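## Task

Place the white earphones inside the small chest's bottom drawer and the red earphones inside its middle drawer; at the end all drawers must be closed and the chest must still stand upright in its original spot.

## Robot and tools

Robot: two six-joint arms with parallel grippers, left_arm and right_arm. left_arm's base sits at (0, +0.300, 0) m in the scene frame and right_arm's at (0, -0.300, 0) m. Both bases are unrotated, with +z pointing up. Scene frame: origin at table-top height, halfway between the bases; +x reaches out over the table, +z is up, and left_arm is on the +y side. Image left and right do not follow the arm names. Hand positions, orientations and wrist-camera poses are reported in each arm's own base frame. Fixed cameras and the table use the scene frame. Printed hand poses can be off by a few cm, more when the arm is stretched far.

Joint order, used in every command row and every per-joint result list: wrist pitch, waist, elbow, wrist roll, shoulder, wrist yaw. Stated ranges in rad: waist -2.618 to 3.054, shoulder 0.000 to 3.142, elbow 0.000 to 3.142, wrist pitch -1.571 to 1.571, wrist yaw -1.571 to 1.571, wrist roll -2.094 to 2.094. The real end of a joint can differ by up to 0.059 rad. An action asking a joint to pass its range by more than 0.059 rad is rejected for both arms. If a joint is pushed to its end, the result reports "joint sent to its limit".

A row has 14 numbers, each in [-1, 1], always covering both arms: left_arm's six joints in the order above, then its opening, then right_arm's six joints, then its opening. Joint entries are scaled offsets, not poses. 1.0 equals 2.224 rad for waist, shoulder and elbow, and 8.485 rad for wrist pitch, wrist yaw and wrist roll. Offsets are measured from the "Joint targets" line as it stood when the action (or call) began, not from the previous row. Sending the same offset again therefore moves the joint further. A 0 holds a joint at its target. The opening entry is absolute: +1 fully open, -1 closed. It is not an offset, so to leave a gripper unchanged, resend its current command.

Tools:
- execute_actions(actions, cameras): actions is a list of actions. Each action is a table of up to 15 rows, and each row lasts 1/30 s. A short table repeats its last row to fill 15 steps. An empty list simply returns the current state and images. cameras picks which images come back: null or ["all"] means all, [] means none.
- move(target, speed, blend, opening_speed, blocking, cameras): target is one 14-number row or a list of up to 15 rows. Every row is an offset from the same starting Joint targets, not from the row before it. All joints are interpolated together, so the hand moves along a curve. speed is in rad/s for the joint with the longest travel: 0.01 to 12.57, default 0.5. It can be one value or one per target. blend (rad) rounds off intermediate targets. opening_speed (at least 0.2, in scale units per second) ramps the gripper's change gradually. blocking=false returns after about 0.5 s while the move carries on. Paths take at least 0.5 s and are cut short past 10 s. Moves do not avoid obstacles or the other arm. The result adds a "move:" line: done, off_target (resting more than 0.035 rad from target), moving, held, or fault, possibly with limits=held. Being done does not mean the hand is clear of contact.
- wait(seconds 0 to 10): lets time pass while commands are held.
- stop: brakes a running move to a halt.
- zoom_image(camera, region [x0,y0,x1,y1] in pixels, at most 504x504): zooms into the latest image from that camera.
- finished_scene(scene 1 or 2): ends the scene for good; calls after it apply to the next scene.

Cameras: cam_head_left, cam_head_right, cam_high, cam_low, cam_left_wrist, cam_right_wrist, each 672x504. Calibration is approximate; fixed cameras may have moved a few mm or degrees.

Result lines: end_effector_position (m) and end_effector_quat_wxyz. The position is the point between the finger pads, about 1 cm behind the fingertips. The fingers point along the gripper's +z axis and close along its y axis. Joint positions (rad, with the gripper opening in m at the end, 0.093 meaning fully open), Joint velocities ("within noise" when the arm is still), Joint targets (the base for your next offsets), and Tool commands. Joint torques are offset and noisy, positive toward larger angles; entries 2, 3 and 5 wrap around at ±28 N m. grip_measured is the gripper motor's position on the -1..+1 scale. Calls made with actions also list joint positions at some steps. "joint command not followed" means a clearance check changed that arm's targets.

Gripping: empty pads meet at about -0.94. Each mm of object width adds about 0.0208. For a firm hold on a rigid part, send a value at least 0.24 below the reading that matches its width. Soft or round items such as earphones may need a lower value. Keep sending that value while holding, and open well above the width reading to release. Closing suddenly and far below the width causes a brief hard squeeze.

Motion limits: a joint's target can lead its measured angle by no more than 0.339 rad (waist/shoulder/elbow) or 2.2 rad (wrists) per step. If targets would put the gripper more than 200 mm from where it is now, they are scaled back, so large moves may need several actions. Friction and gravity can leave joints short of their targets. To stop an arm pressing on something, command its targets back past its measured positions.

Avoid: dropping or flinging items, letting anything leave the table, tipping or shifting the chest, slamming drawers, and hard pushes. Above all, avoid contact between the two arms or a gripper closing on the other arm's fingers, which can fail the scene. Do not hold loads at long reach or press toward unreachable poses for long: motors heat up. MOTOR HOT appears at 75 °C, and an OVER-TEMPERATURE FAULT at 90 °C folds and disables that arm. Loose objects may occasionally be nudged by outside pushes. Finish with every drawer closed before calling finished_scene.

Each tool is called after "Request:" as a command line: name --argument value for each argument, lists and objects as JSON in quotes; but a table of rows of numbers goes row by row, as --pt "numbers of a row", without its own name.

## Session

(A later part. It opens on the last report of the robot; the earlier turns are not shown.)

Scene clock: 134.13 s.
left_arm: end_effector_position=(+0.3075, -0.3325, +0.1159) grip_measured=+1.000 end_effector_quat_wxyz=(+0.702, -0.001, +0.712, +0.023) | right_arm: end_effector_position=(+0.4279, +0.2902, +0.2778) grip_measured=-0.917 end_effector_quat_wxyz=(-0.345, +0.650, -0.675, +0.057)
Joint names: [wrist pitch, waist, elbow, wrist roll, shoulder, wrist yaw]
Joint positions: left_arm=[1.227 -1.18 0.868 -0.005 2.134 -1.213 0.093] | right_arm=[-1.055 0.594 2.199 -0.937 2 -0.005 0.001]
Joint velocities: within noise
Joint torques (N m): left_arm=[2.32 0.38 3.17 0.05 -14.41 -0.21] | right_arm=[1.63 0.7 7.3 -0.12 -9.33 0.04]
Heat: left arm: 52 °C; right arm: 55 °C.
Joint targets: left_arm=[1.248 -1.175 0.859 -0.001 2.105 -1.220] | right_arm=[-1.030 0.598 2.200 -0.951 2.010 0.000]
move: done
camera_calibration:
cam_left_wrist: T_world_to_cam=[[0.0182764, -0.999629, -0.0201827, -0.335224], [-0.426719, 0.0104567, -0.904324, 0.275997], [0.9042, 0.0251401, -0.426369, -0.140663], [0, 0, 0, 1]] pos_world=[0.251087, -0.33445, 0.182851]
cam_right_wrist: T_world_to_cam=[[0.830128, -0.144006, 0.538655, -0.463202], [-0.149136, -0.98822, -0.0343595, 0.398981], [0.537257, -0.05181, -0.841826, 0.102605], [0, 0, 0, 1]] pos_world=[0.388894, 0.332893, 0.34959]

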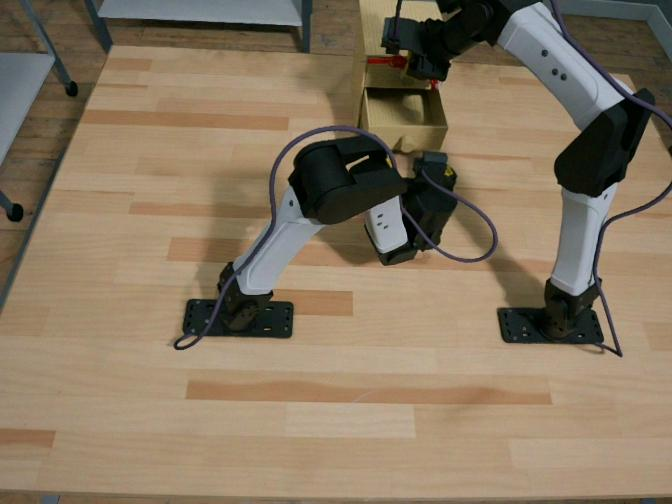

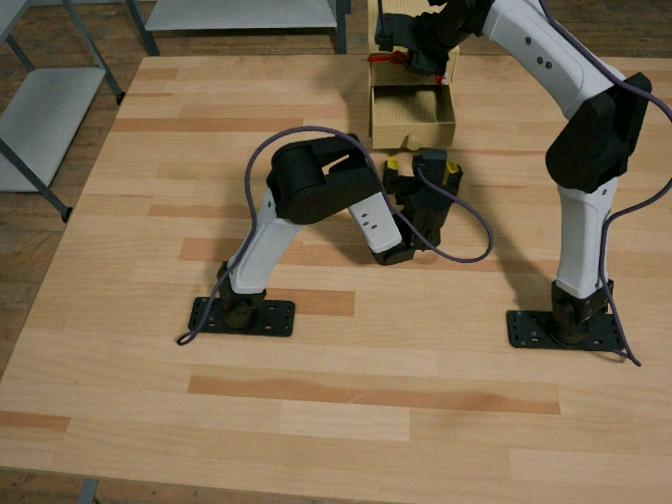

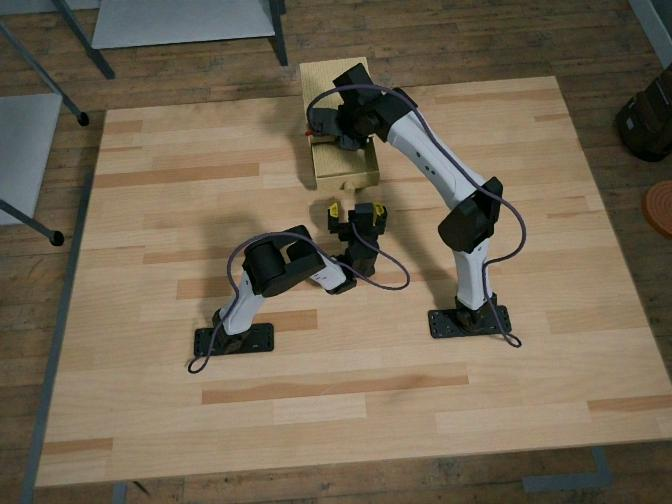

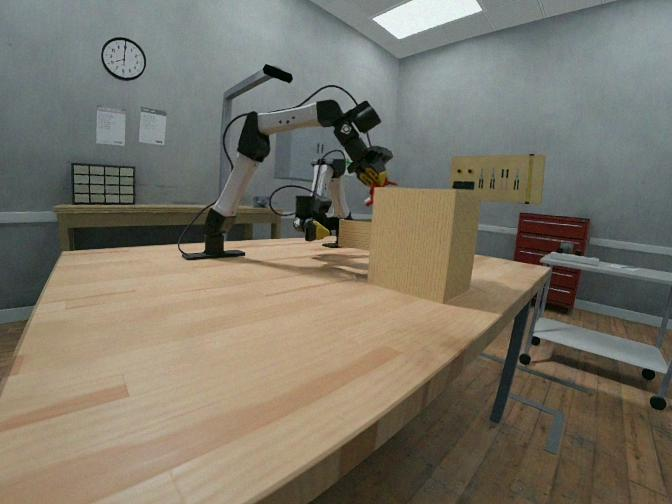

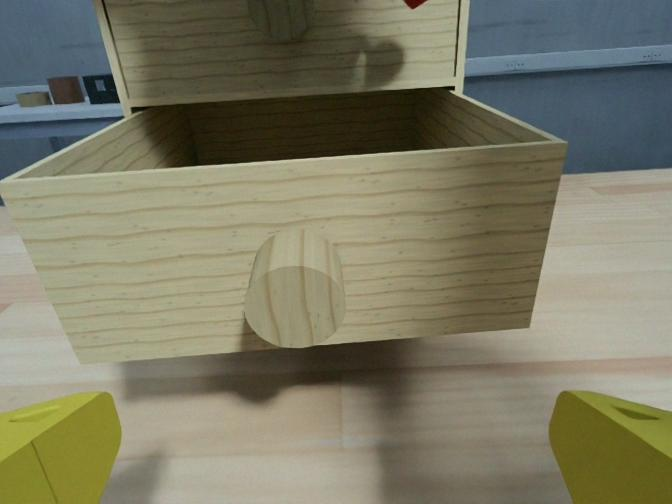

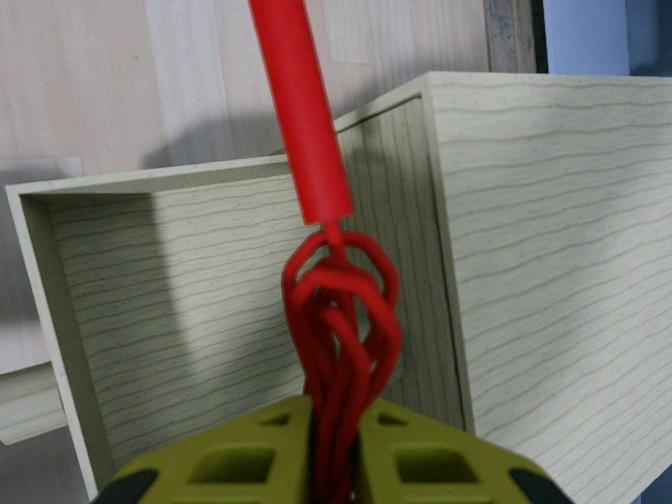

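Request:
move --target '[0,0,0,0,0,0,1,0.0153,-0.0184,-0.1237,-0.0176,-0.0045,0,-1]' --speed 0.4 --cameras '["cam_left_wrist","cam_right_wrist","cam_head_left","cam_high"]'

Request:
zoom_image --camera "cam_head_left" --region '[330, 20, 490, 180]'

Scene clock: 137.63 s.
left_arm: end_effector_position=(+0.3075, -0.3324, +0.1159) grip_measured=+1.000 end_effector_quat_wxyz=(+0.702, -0.001, +0.712, +0.023) | right_arm: end_effector_position=(+0.4300, +0.2729, +0.1898) grip_measured=-0.917 end_effector_quat_wxyz=(-0.271, +0.706, -0.651, +0.070)
Joint names: [wrist pitch, waist, elbow, wrist roll, shoulder, wrist yaw]
Joint positions: left_arm=[1.227 -1.18 0.868 -0.005 2.134 -1.214 0.093] | right_arm=[-0.924 0.564 1.921 -1.086 2 -0.005 0.001]
Joint velocities: within noise
Joint torques (N m): left_arm=[2.33 0.4 3.15 0.03 -14.38 -0.21] | right_arm=[1.37 -0.62 7.43 -0.1 -10.26 0.02]
Heat: left arm: 52 °C; right arm: 56 °C.
Joint targets: left_arm=[1.248 -1.175 0.859 -0.001 2.105 -1.220] | right_arm=[-0.900 0.557 1.925 -1.100 2.000 0.000]
move: done
camera_calibration:
cam_left_wrist: T_world_to_cam=[[0.0186333, -0.999624, -0.0201334, -0.335221], [-0.426717, 0.0102599, -0.904327, 0.27593], [0.904193, 0.0254419, -0.426365, -0.140564], [0, 0, 0, 1]] pos_world=[0.251087, -0.334349, 0.182851]
cam_right_wrist: T_world_to_cam=[[0.873528, 0.0115967, 0.486636, -0.47134], [-0.0572308, -0.990336, 0.126331, 0.309738], [0.483398, -0.138204, -0.864422, 0.0776614], [0, 0, 0, 1]] pos_world=[0.391914, 0.322944, 0.257374]
Images, in order (width x height): cam_head_left 672x504, cam_high 672x504, cam_left_wrist 672x504, cam_right_wrist 672x504.

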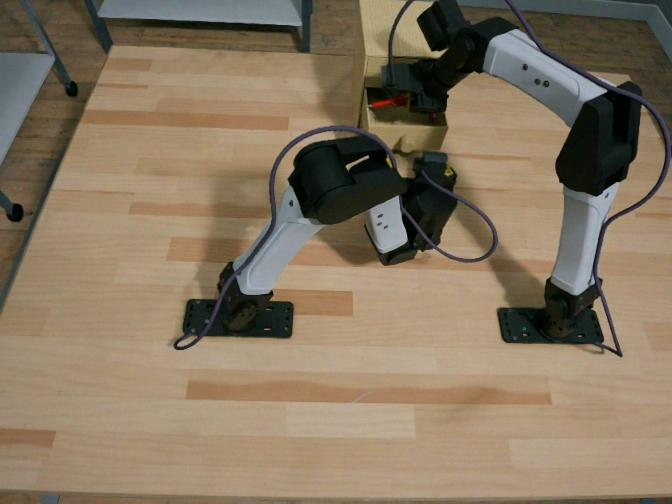

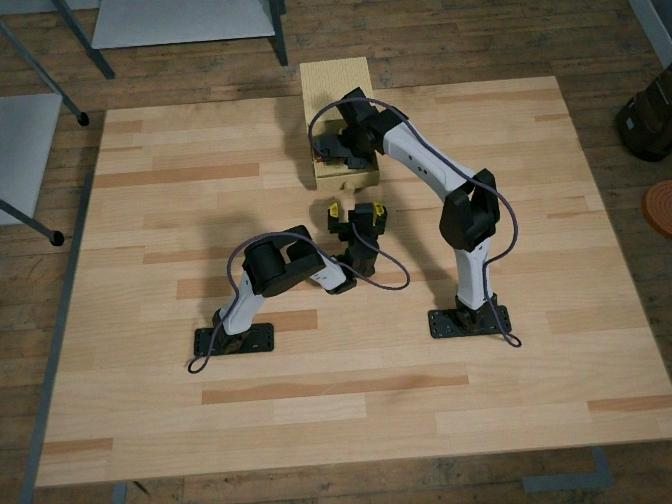

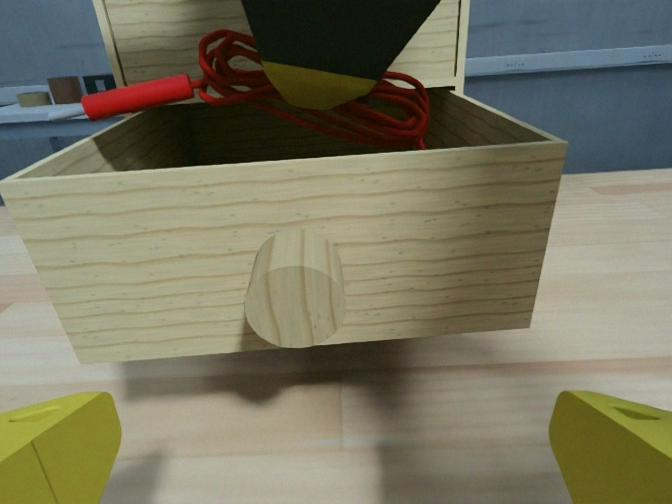

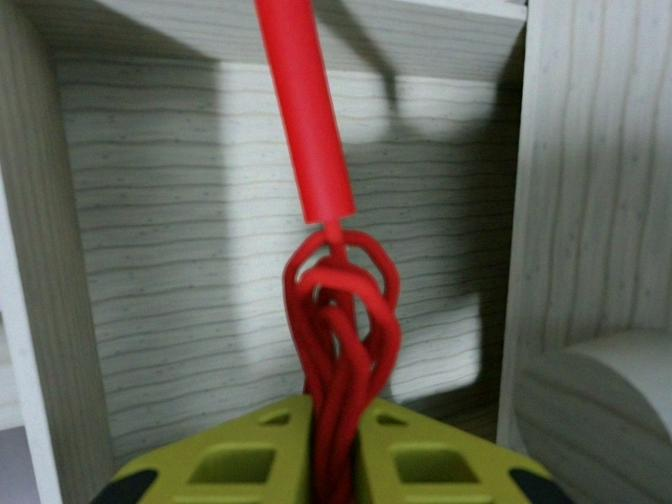

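Scaled by 3.150 from the camera's 672x504 image, which has a finer 960x720 frame.

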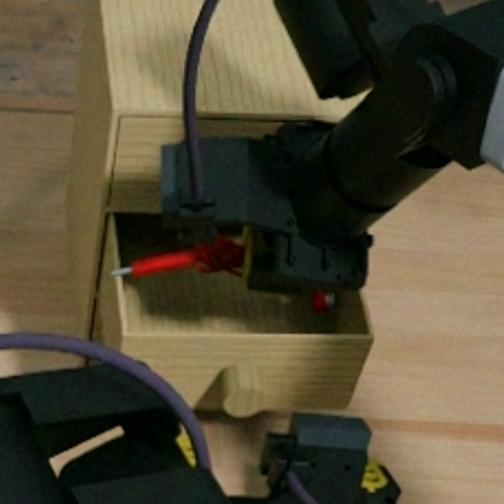

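Request:
move --target '[0,0,0,0,0,0,1,-0.0035,-0.0153,-0.0112,-0.0194,0.0135,0,-1]' --speed 0.3 --cameras '["cam_left_wrist","cam_right_wrist","cam_head_left","cam_high"]'

Request:
zoom_image --camera "cam_head_left" --region '[330, 20, 490, 180]'

Request:
zoom_image --camera "cam_high" --region '[270, 90, 410, 210]'

Scene clock: 139.70 s.
left_arm: end_effector_position=(+0.3075, -0.3323, +0.1159) grip_measured=+1.000 end_effector_quat_wxyz=(+0.702, -0.001, +0.712, +0.023) | right_arm: end_effector_position=(+0.4360, +0.2566, +0.1711) grip_measured=-0.917 end_effector_quat_wxyz=(-0.242, +0.751, -0.607, +0.089)
Joint names: [wrist pitch, waist, elbow, wrist roll, shoulder, wrist yaw]
Joint positions: left_arm=[1.227 -1.18 0.868 -0.005 2.134 -1.214 0.093] | right_arm=[-0.928 0.53 1.899 -1.251 2.02 -0.005 0.001]
Joint velocities: left_arm=[within noise] | right_arm=[-0.066 -0.012 -0.007 -0.022 -0.002 0.154 -0.001]
Joint torques (N m): left_arm=[2.32 0.29 3.28 0.05 -14.42 -0.19] | right_arm=[1.04 -0.31 7.5 -0.1 -9.59 0.01]
Heat: left arm: 52 °C; right arm: 56 °C.
Joint targets: left_arm=[1.248 -1.175 0.859 -0.001 2.105 -1.220] | right_arm=[-0.930 0.523 1.900 -1.264 2.030 0.000]
move: done
camera_calibration:
cam_left_wrist: T_world_to_cam=[[0.0190802, -0.999615, -0.0201277, -0.335331], [-0.426715, 0.0100642, -0.90433, 0.275865], [0.904185, 0.0258436, -0.426359, -0.140428], [0, 0, 0, 1]] pos_world=[0.251087, -0.334349, 0.182851]
cam_right_wrist: T_world_to_cam=[[0.86203, 0.151456, 0.483699, -0.497701], [0.0471045, -0.97412, 0.221069, 0.230444], [0.504663, -0.167784, -0.846855, 0.0516103], [0, 0, 0, 1]] pos_world=[0.392133, 0.30852, 0.2335]
Images, in order (width x height): cam_head_left 672x504, cam_high 672x504, cam_left_wrist 672x504, cam_right_wrist 672x504.

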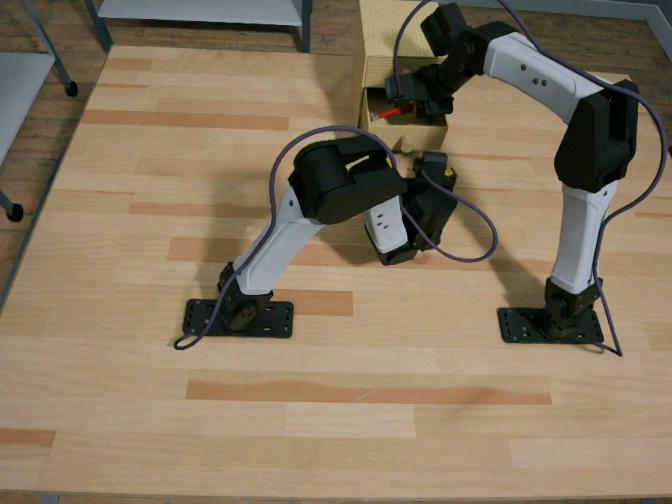

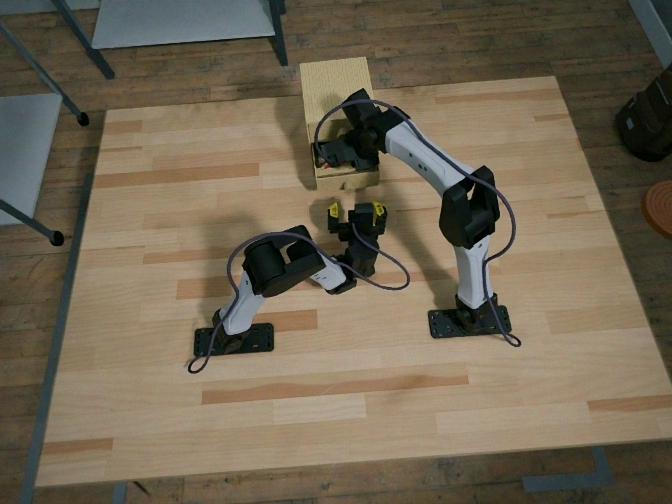

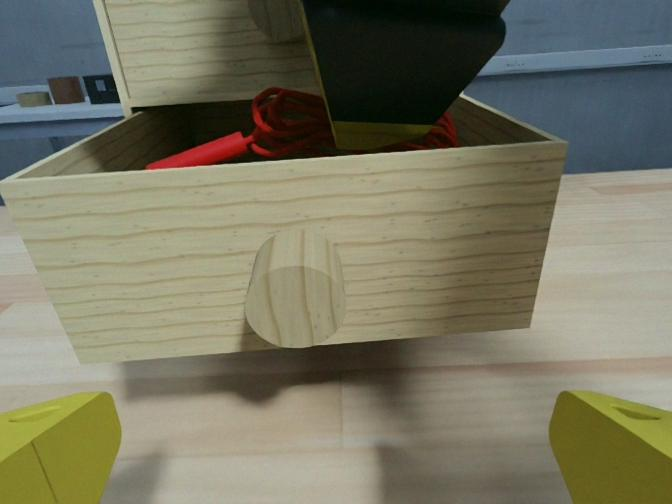

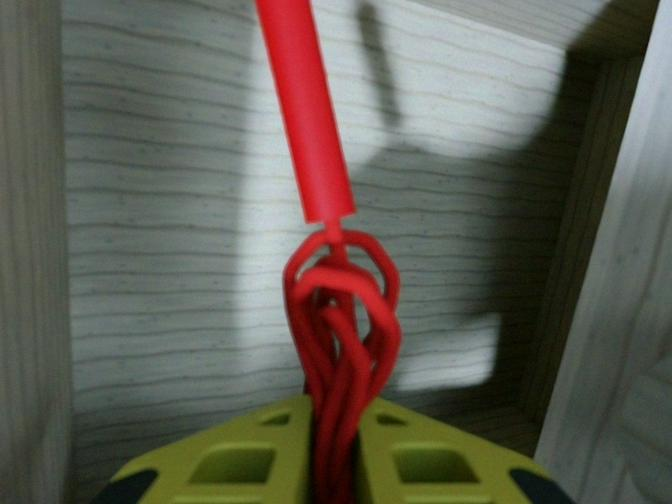

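Scaled by 3.150 from the camera's 672x504 image, which has a finer 960x720 frame.

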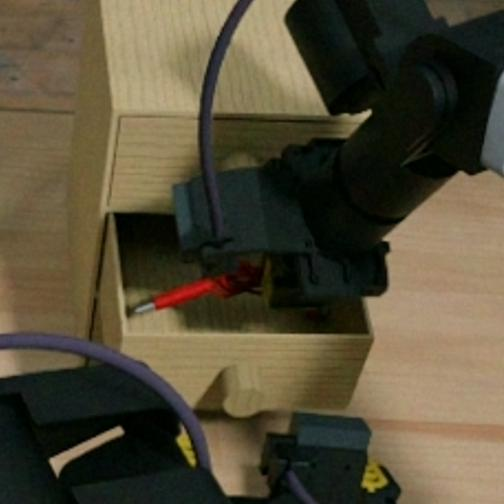

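Scaled by 3.600 from the camera's 672x504 image, which has a finer 960x720 frame.

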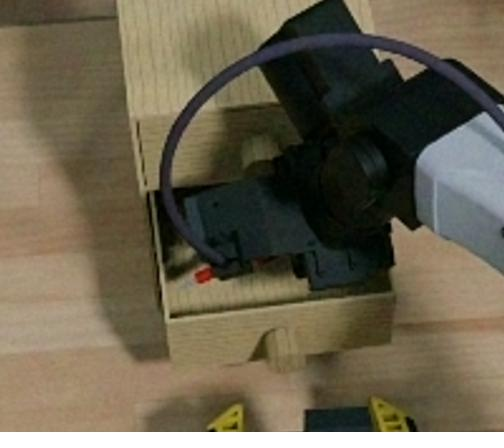

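Request:
move --pt "0 0 0 0 0 0 1 0.008 0 -0.0349 0 0.0135 0 -1" --pt "0 0 0 0 0 0 1 0.008 0 -0.0349 0 0.0135 0 -0.5" --speed 0.2 --opening_speed 0.6 --cameras '["cam_left_wrist","cam_right_wrist","cam_head_left"]'

Request:
zoom_image --camera "cam_head_left" --region '[330, 20, 490, 180]'

Scene clock: 142.50 s.
left_arm: end_effector_position=(+0.3075, -0.3323, +0.1159) grip_measured=+1.000 end_effector_quat_wxyz=(+0.702, -0.001, +0.712, +0.023) | right_arm: end_effector_position=(+0.4388, +0.2561, +0.1389) grip_measured=-0.502 end_effector_quat_wxyz=(-0.229, +0.753, -0.610, +0.085)
Joint names: [wrist pitch, waist, elbow, wrist roll, shoulder, wrist yaw]
Joint positions: left_arm=[1.227 -1.18 0.868 -0.005 2.134 -1.214 0.093] | right_arm=[-0.854 0.527 1.824 -1.252 2.047 -0.004 0.021]
Joint velocities: within noise
Joint torques (N m): left_arm=[2.32 0.35 3.25 0.04 -14.41 -0.21] | right_arm=[0.94 0.16 6.93 -0.15 -9.33 -0.02]
Heat: left arm: 52 °C; right arm: 56 °C.
Joint targets: left_arm=[1.248 -1.175 0.859 -0.001 2.105 -1.220] | right_arm=[-0.862 0.523 1.822 -1.264 2.061 0.000]
move: done
camera_calibration:
cam_left_wrist: T_world_to_cam=[[0.0190802, -0.999615, -0.0201277, -0.335331], [-0.426715, 0.0100642, -0.90433, 0.275865], [0.904185, 0.0258436, -0.426359, -0.140428], [0, 0, 0, 1]] pos_world=[0.251087, -0.334349, 0.182851]
cam_right_wrist: T_world_to_cam=[[0.873813, 0.15634, 0.460443, -0.487619], [0.0498586, -0.97072, 0.234981, 0.232904], [0.483698, -0.182372, -0.856023, 0.0369768], [0, 0, 0, 1]] pos_world=[0.39659, 0.309062, 0.201446]
Images, in order (width x height): cam_head_left 672x504, cam_left_wrist 672x504, cam_right_wrist 672x504.

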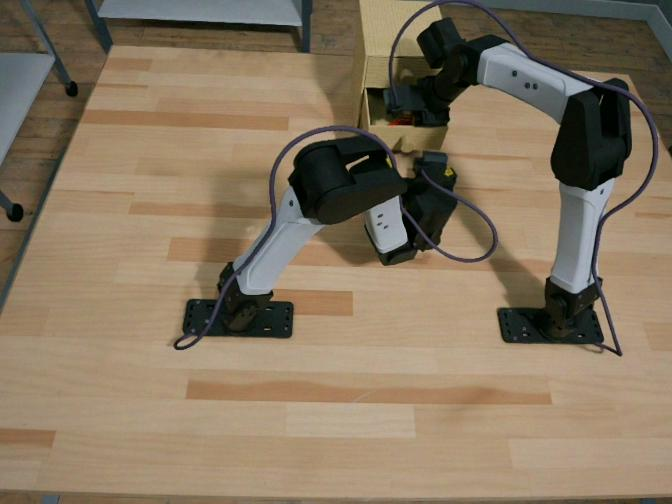

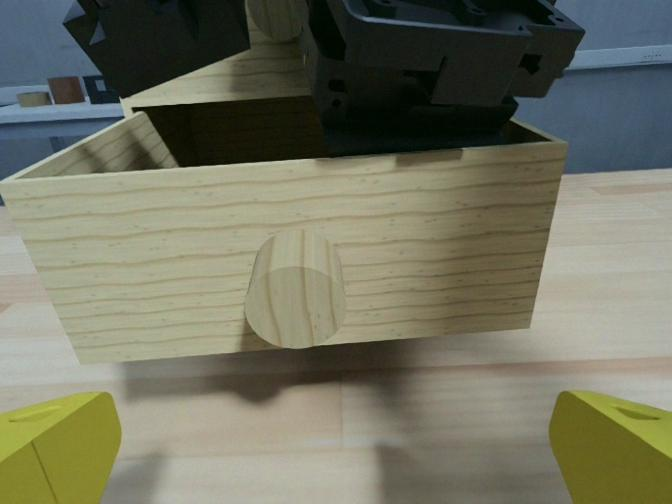

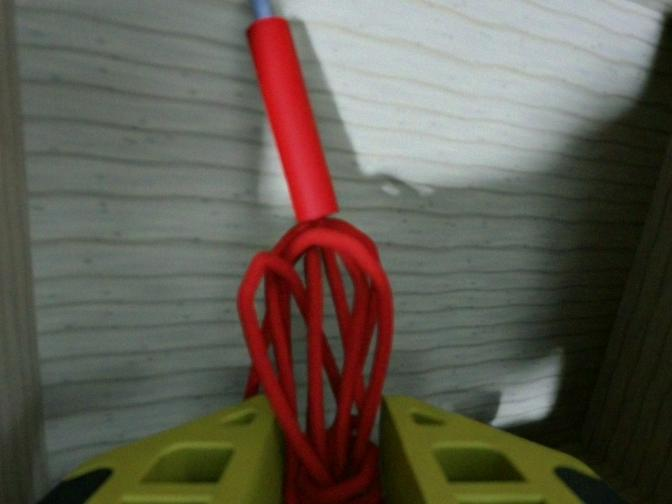

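Scaled by 3.150 from the camera's 672x504 image, which has a finer 960x720 frame.

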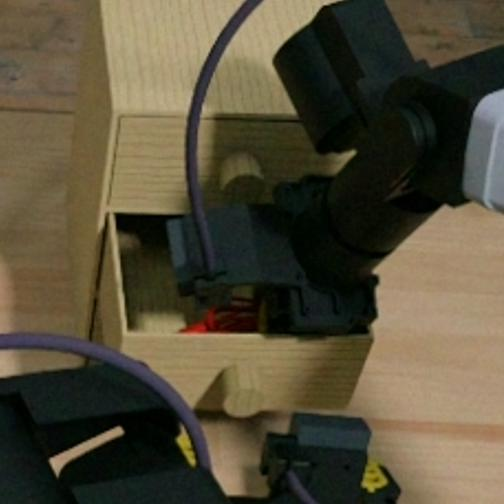

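Request:
move --pt "0 0 0 0 0 0 1 0 0 0 0 0 0 -0.35" --pt "0 0 0 0 0 0 1 -0.0163 0.0076 0.1475 0 -0.0274 0 -0.35" --pt "0 0 0 0 0 0 1 -0.0705 -0.1003 0.2122 0.0311 -0.0814 0 -0.35" --speed '[0.3,0.3,0.8]' --blend '[0,0.03,0]' --opening_speed 0.6

Request:
zoom_image --camera "cam_head_left" --region '[330, 20, 490, 180]'

Request:
zoom_image --camera "cam_high" --region '[270, 90, 410, 210]'

Scene clock: 146.47 s.
left_arm: end_effector_position=(+0.3075, -0.3323, +0.1159) grip_measured=+1.000 end_effector_quat_wxyz=(+0.702, -0.001, +0.712, +0.023) | right_arm: end_effector_position=(+0.4085, +0.1272, +0.2907) grip_measured=-0.352 end_effector_quat_wxyz=(+0.223, -0.594, +0.768, -0.082)
Joint names: [wrist pitch, waist, elbow, wrist roll, shoulder, wrist yaw]
Joint positions: left_arm=[1.227 -1.18 0.868 -0.005 2.134 -1.214 0.093] | right_arm=[-1.454 0.301 2.275 -1.014 1.911 -0.002 0.028]
Joint velocities: within noise
Joint torques (N m): left_arm=[2.32 0.4 3.17 0.05 -14.37 -0.2] | right_arm=[0.92 0.05 8.16 0.19 -11.3 0]
Heat: left arm: 52 °C; right arm: 57 °C.
Joint targets: left_arm=[1.248 -1.175 0.859 -0.001 2.105 -1.220] | right_arm=[-1.460 0.300 2.294 -1.001 1.879 0.000]
move: done
camera_calibration:
cam_left_wrist: T_world_to_cam=[[0.0190802, -0.999615, -0.0201277, -0.335331], [-0.426715, 0.0100642, -0.90433, 0.275865], [0.904185, 0.0258436, -0.426359, -0.140428], [0, 0, 0, 1]] pos_world=[0.251087, -0.334349, 0.182851]
cam_right_wrist: T_world_to_cam=[[0.872681, -0.273459, 0.404535, -0.439498], [-0.35899, -0.920894, 0.15192, 0.258549], [0.33099, -0.277802, -0.901816, 0.245887], [0, 0, 0, 1]] pos_world=[0.394972, 0.18622, 0.360258]

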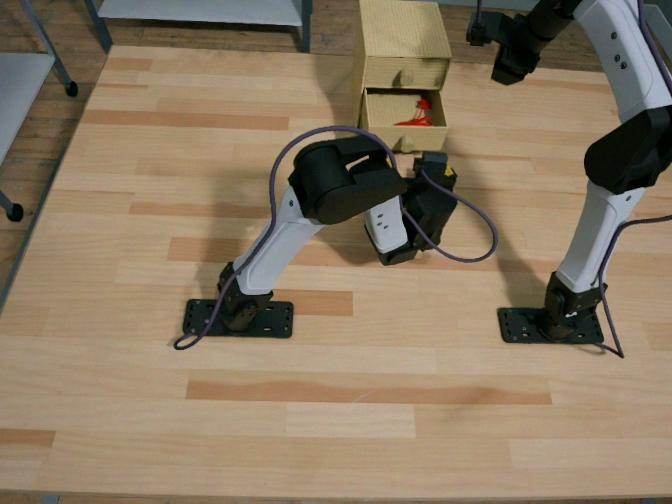

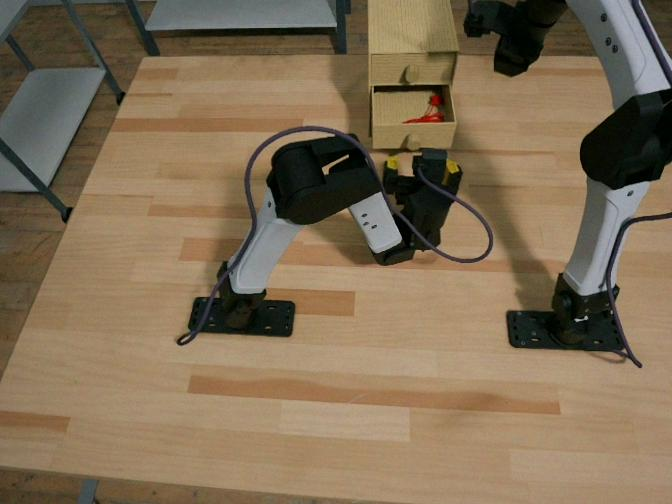

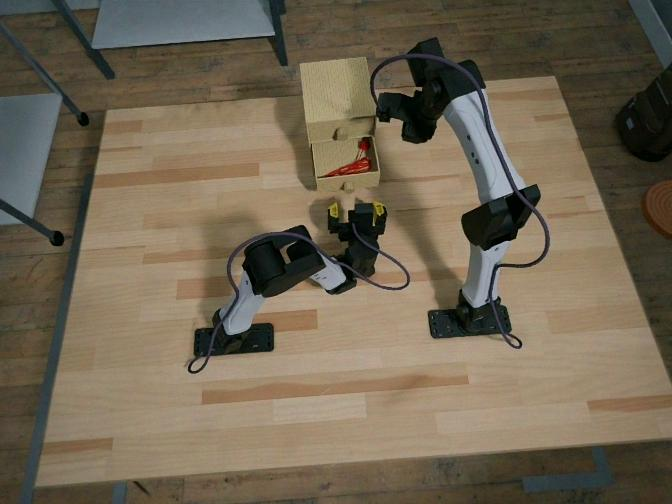

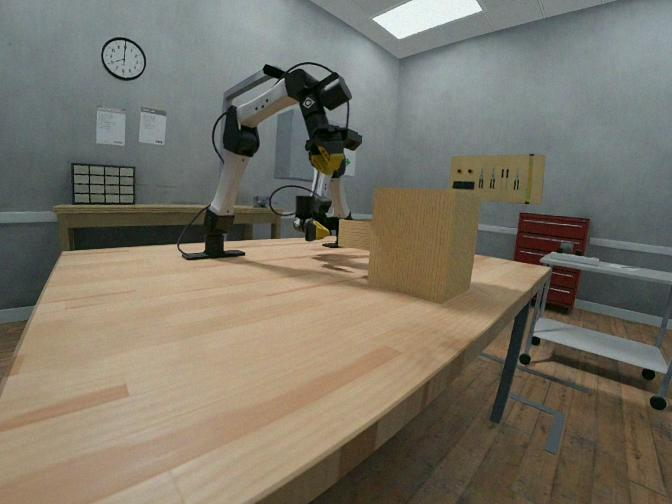

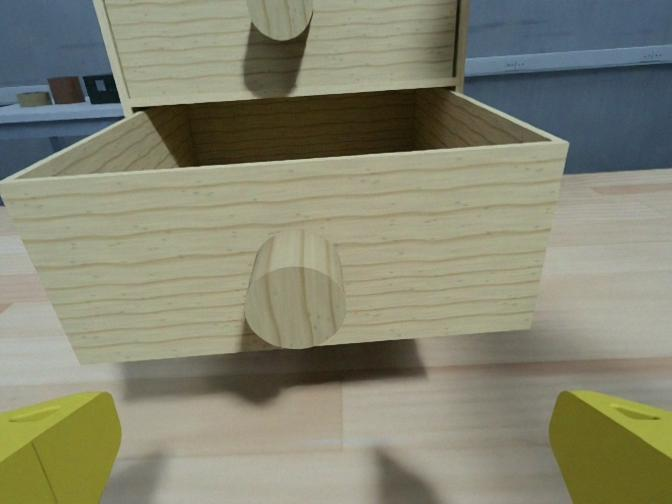

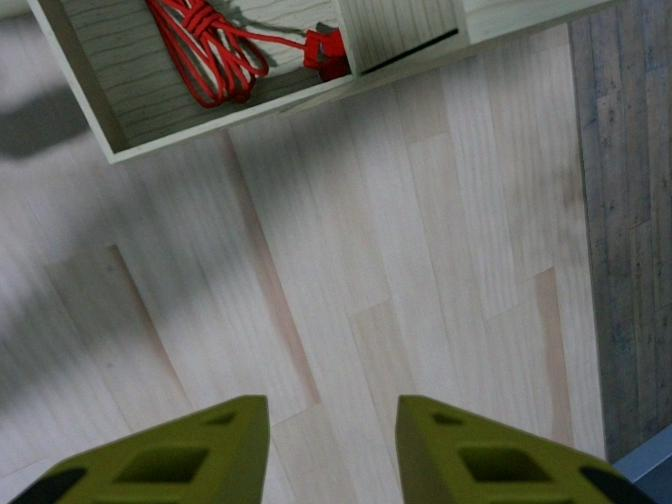

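Scaled by 3.150 from the camera's 672x504 image, which has a finer 960x720 frame.

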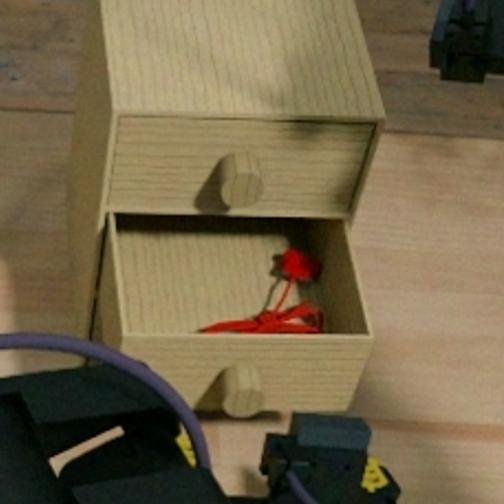

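Scaled by 3.600 from the camera's 672x504 image, which has a finer 960x720 frame.

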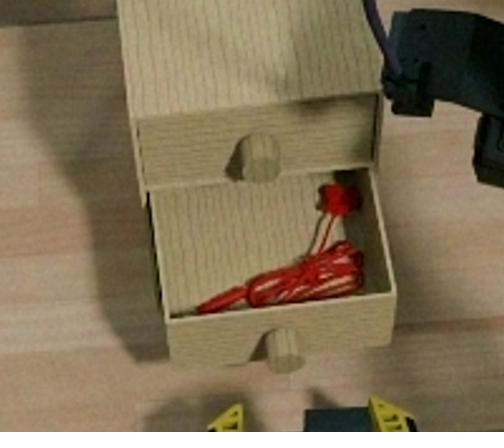

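Request:
move --pt "-0.0046 0.0517 0.0355 0 0.018 0.0136 1 0 0 0 0 0 0 -0.35" --pt "-0.0092 0.0886 0.0706 0 0.0355 0.0232 1 0.02 -0.03 -0.1 0 -0.08 0 -0.35" --pt "-0.0154 0.1264 0.1178 0 0.0591 0.0331 1 0.035 -0.06 -0.2 0 -0.16 0 -0.35" --pt "-0.0264 0.1745 0.2019 0 0.1012 0.0457 1 0.05 -0.1 -0.3 0 -0.25 0 -0.35" --speed '[0.3,0.3,0.3,0.25]' --blend '[0.03,0.03,0.03,0]' --cameras '["cam_left_wrist","cam_head_right"]'

Request:
zoom_image --camera "cam_head_right" --region '[340, 20, 490, 160]'

Scene clock: 150.73 s.
left_arm: end_effector_position=(+0.4780, -0.3134, +0.1340) grip_measured=+1.000 end_effector_quat_wxyz=(+0.712, -0.029, +0.701, +0.014) | right_arm: end_effector_position=(+0.3514, +0.0301, +0.3269) grip_measured=-0.352 end_effector_quat_wxyz=(+0.346, -0.482, +0.787, -0.172)
Joint names: [wrist pitch, waist, elbow, wrist roll, shoulder, wrist yaw]
Joint positions: left_arm=[1.054 -0.807 1.274 -0.005 2.306 -0.868 0.093] | right_arm=[-1.06 0.084 1.63 -1.014 1.347 -0.002 0.028]
Joint velocities: within noise
Joint torques (N m): left_arm=[2.02 1.58 8.02 0.05 -12.3 0.33] | right_arm=[1.71 -0.39 6.56 0.18 -6.58 0]
Heat: left arm: 52 °C; right arm: 57 °C.
Joint targets: left_arm=[1.024 -0.787 1.308 0.000 2.330 -0.832] | right_arm=[-1.036 0.077 1.627 -1.001 1.323 0.000]
move: off_target (left_arm); left_arm: the wrist yaw is farthest, 0.036 rad from its target
camera_calibration:
cam_left_wrist: T_world_to_cam=[[0.0461298, -0.998411, 0.0323607, -0.338849], [-0.398448, -0.0480968, -0.915929, 0.334683], [0.91603, 0.0293575, -0.400034, -0.295448], [0, 0, 0, 1]] pos_world=[0.419624, -0.313539, 0.199321]
Images, in order (width x height): cam_head_right 672x504, cam_left_wrist 672x504.

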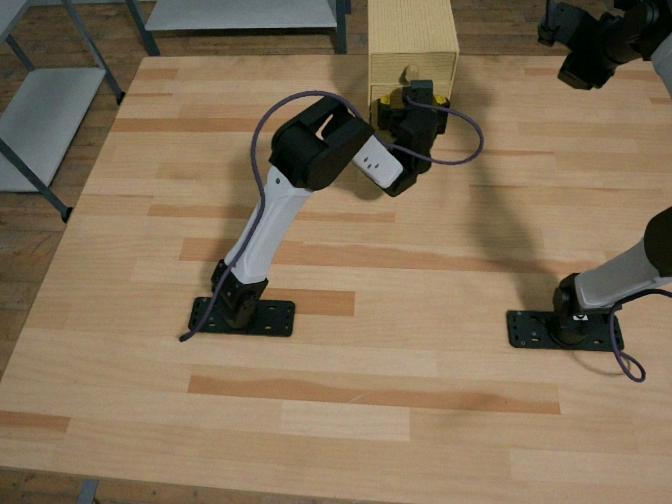

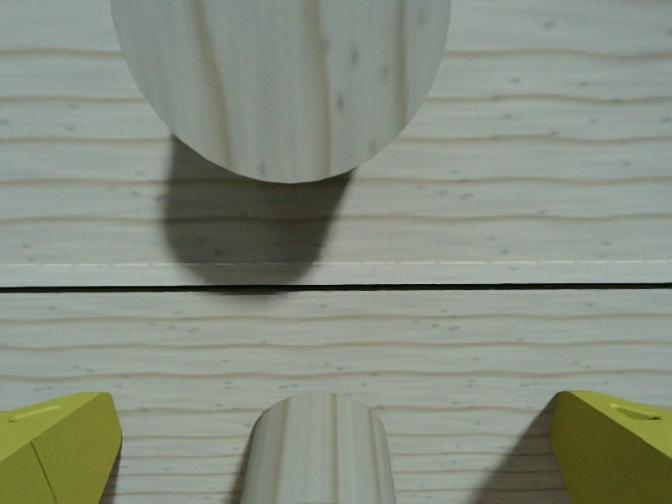

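Scaled by 3.360 from the camera's 672x504 image, which has a finer 960x720 frame.

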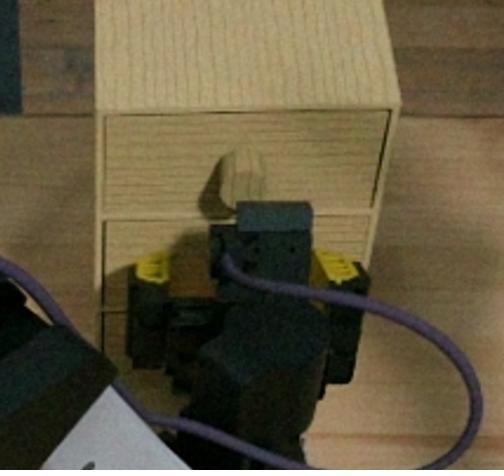

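Pressed against the closed face. Retreat and inspect.

Request:
move --pt "0.0110 -0.0481 -0.0841 0 -0.0421 -0.0126 1 0 0 0 0 0 0 -0.35" --pt "0.0218 -0.1228 -0.1664 0 -0.0832 -0.0321 1 0 0 0 0 0 0 -0.35" --pt "-0.0147 -0.1228 -0.3 0 -0.36 -0.0321 1 0 0 0 0 0 0 -0.35" --speed '[0.4,0.5,0.8]' --blend '[0.03,0.05,0]'

Request:
zoom_image --camera "cam_head_right" --region '[340, 20, 490, 160]'

Request:
zoom_image --camera "cam_left_wrist" --region '[160, 40, 600, 430]'

Scene clock: 153.63 s.
left_arm: end_effector_position=(+0.3073, -0.2447, +0.2282) grip_measured=+1.000 end_effector_quat_wxyz=(+0.710, -0.021, +0.703, +0.004) | right_arm: end_effector_position=(+0.3516, +0.0301, +0.3271) grip_measured=-0.352 end_effector_quat_wxyz=(+0.346, -0.481, +0.786, -0.173)
Joint names: [wrist pitch, waist, elbow, wrist roll, shoulder, wrist yaw]
Joint positions: left_arm=[0.91 -1.065 0.651 -0.005 1.54 -1.101 0.093] | right_arm=[-1.059 0.084 1.63 -1.014 1.347 -0.002 0.028]
Joint velocities: within noise
Joint torques (N m): left_arm=[2.09 0.32 4.66 0.06 -8.06 -0.16] | right_arm=[1.67 -0.31 6.68 0.21 -6.71 0.03]
Heat: left arm: 53 °C; right arm: 56 °C.
Joint targets: left_arm=[0.899 -1.060 0.641 0.000 1.529 -1.105] | right_arm=[-1.036 0.077 1.627 -1.001 1.323 0.000]
move: done
camera_calibration:
cam_left_wrist: T_world_to_cam=[[0.0211074, -0.999191, 0.0342347, -0.258477], [-0.403898, -0.0398458, -0.913936, 0.359499], [0.91456, 0.00546345, -0.404413, -0.107786], [0, 0, 0, 1]] pos_world=[0.249234, -0.243354, 0.293818]
cam_right_wrist: T_world_to_cam=[[0.63215, -0.469031, 0.616763, -0.41009], [-0.565792, -0.823255, -0.0461551, 0.277736], [0.529402, -0.319783, -0.785794, 0.164163], [0, 0, 0, 1]] pos_world=[0.329471, 0.0887996, 0.394746]

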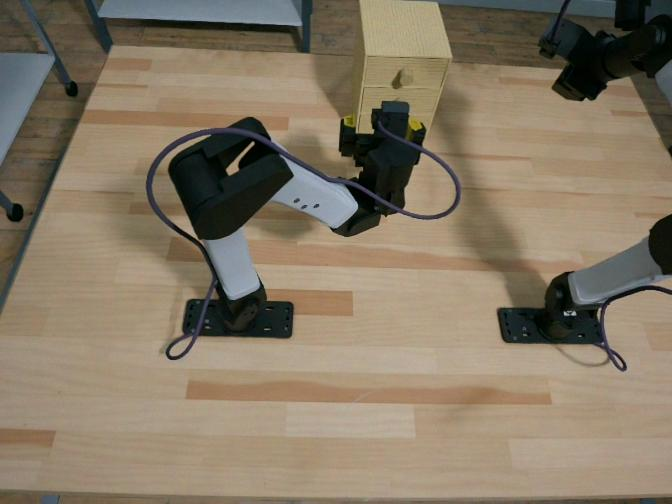

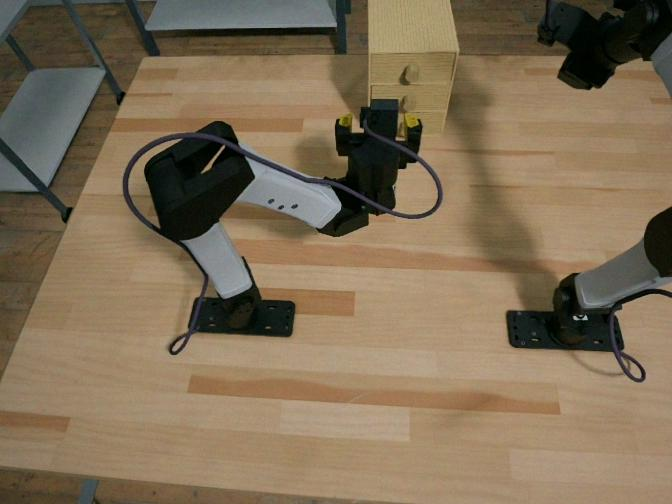

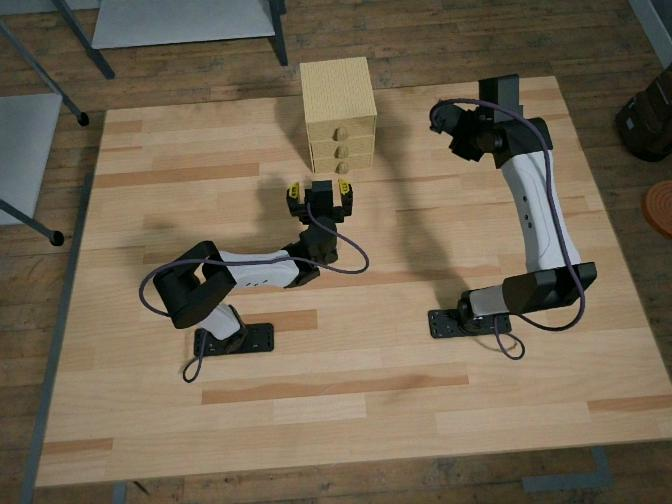

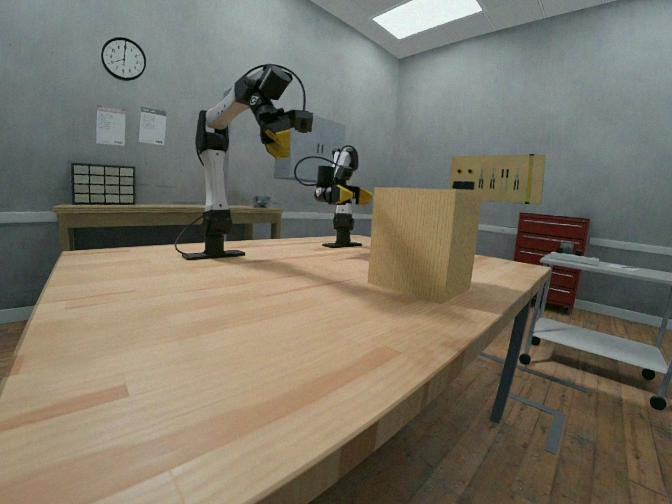

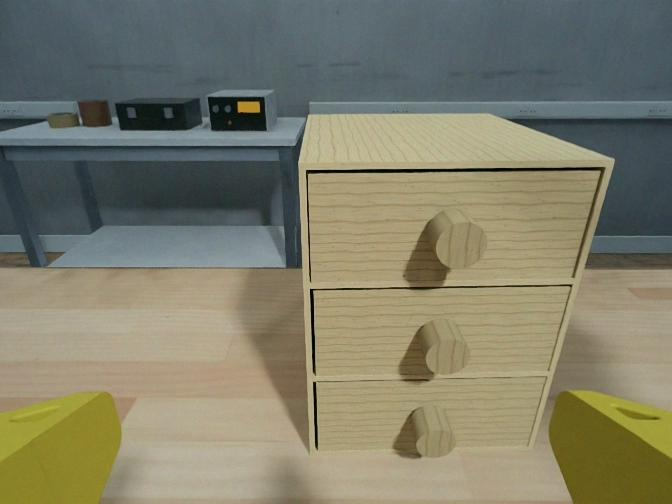

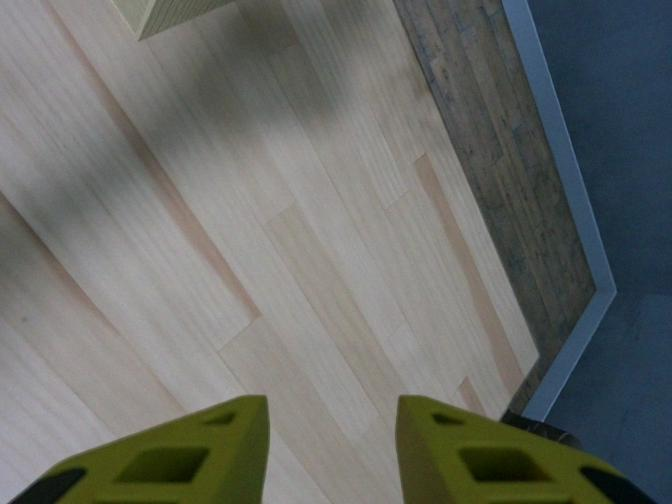

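Scaled by 3.360 from the camera's 672x504 image, which has a finer 960x720 frame.

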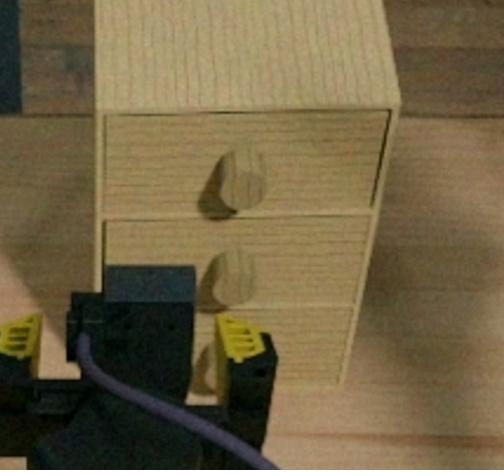

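Scaled by 1.145 from the camera's 672x504 image, which has a finer 960x720 frame.

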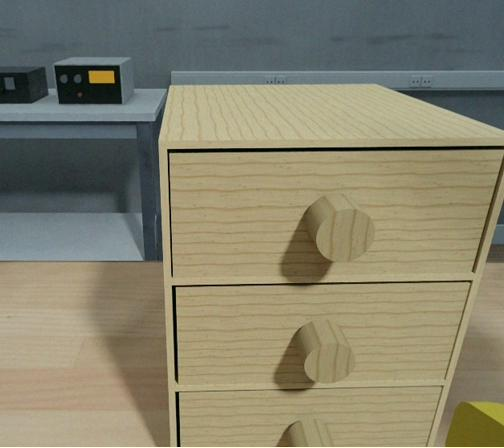

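Request:
finished_scene --scene 2

The scene is finished: the task was done.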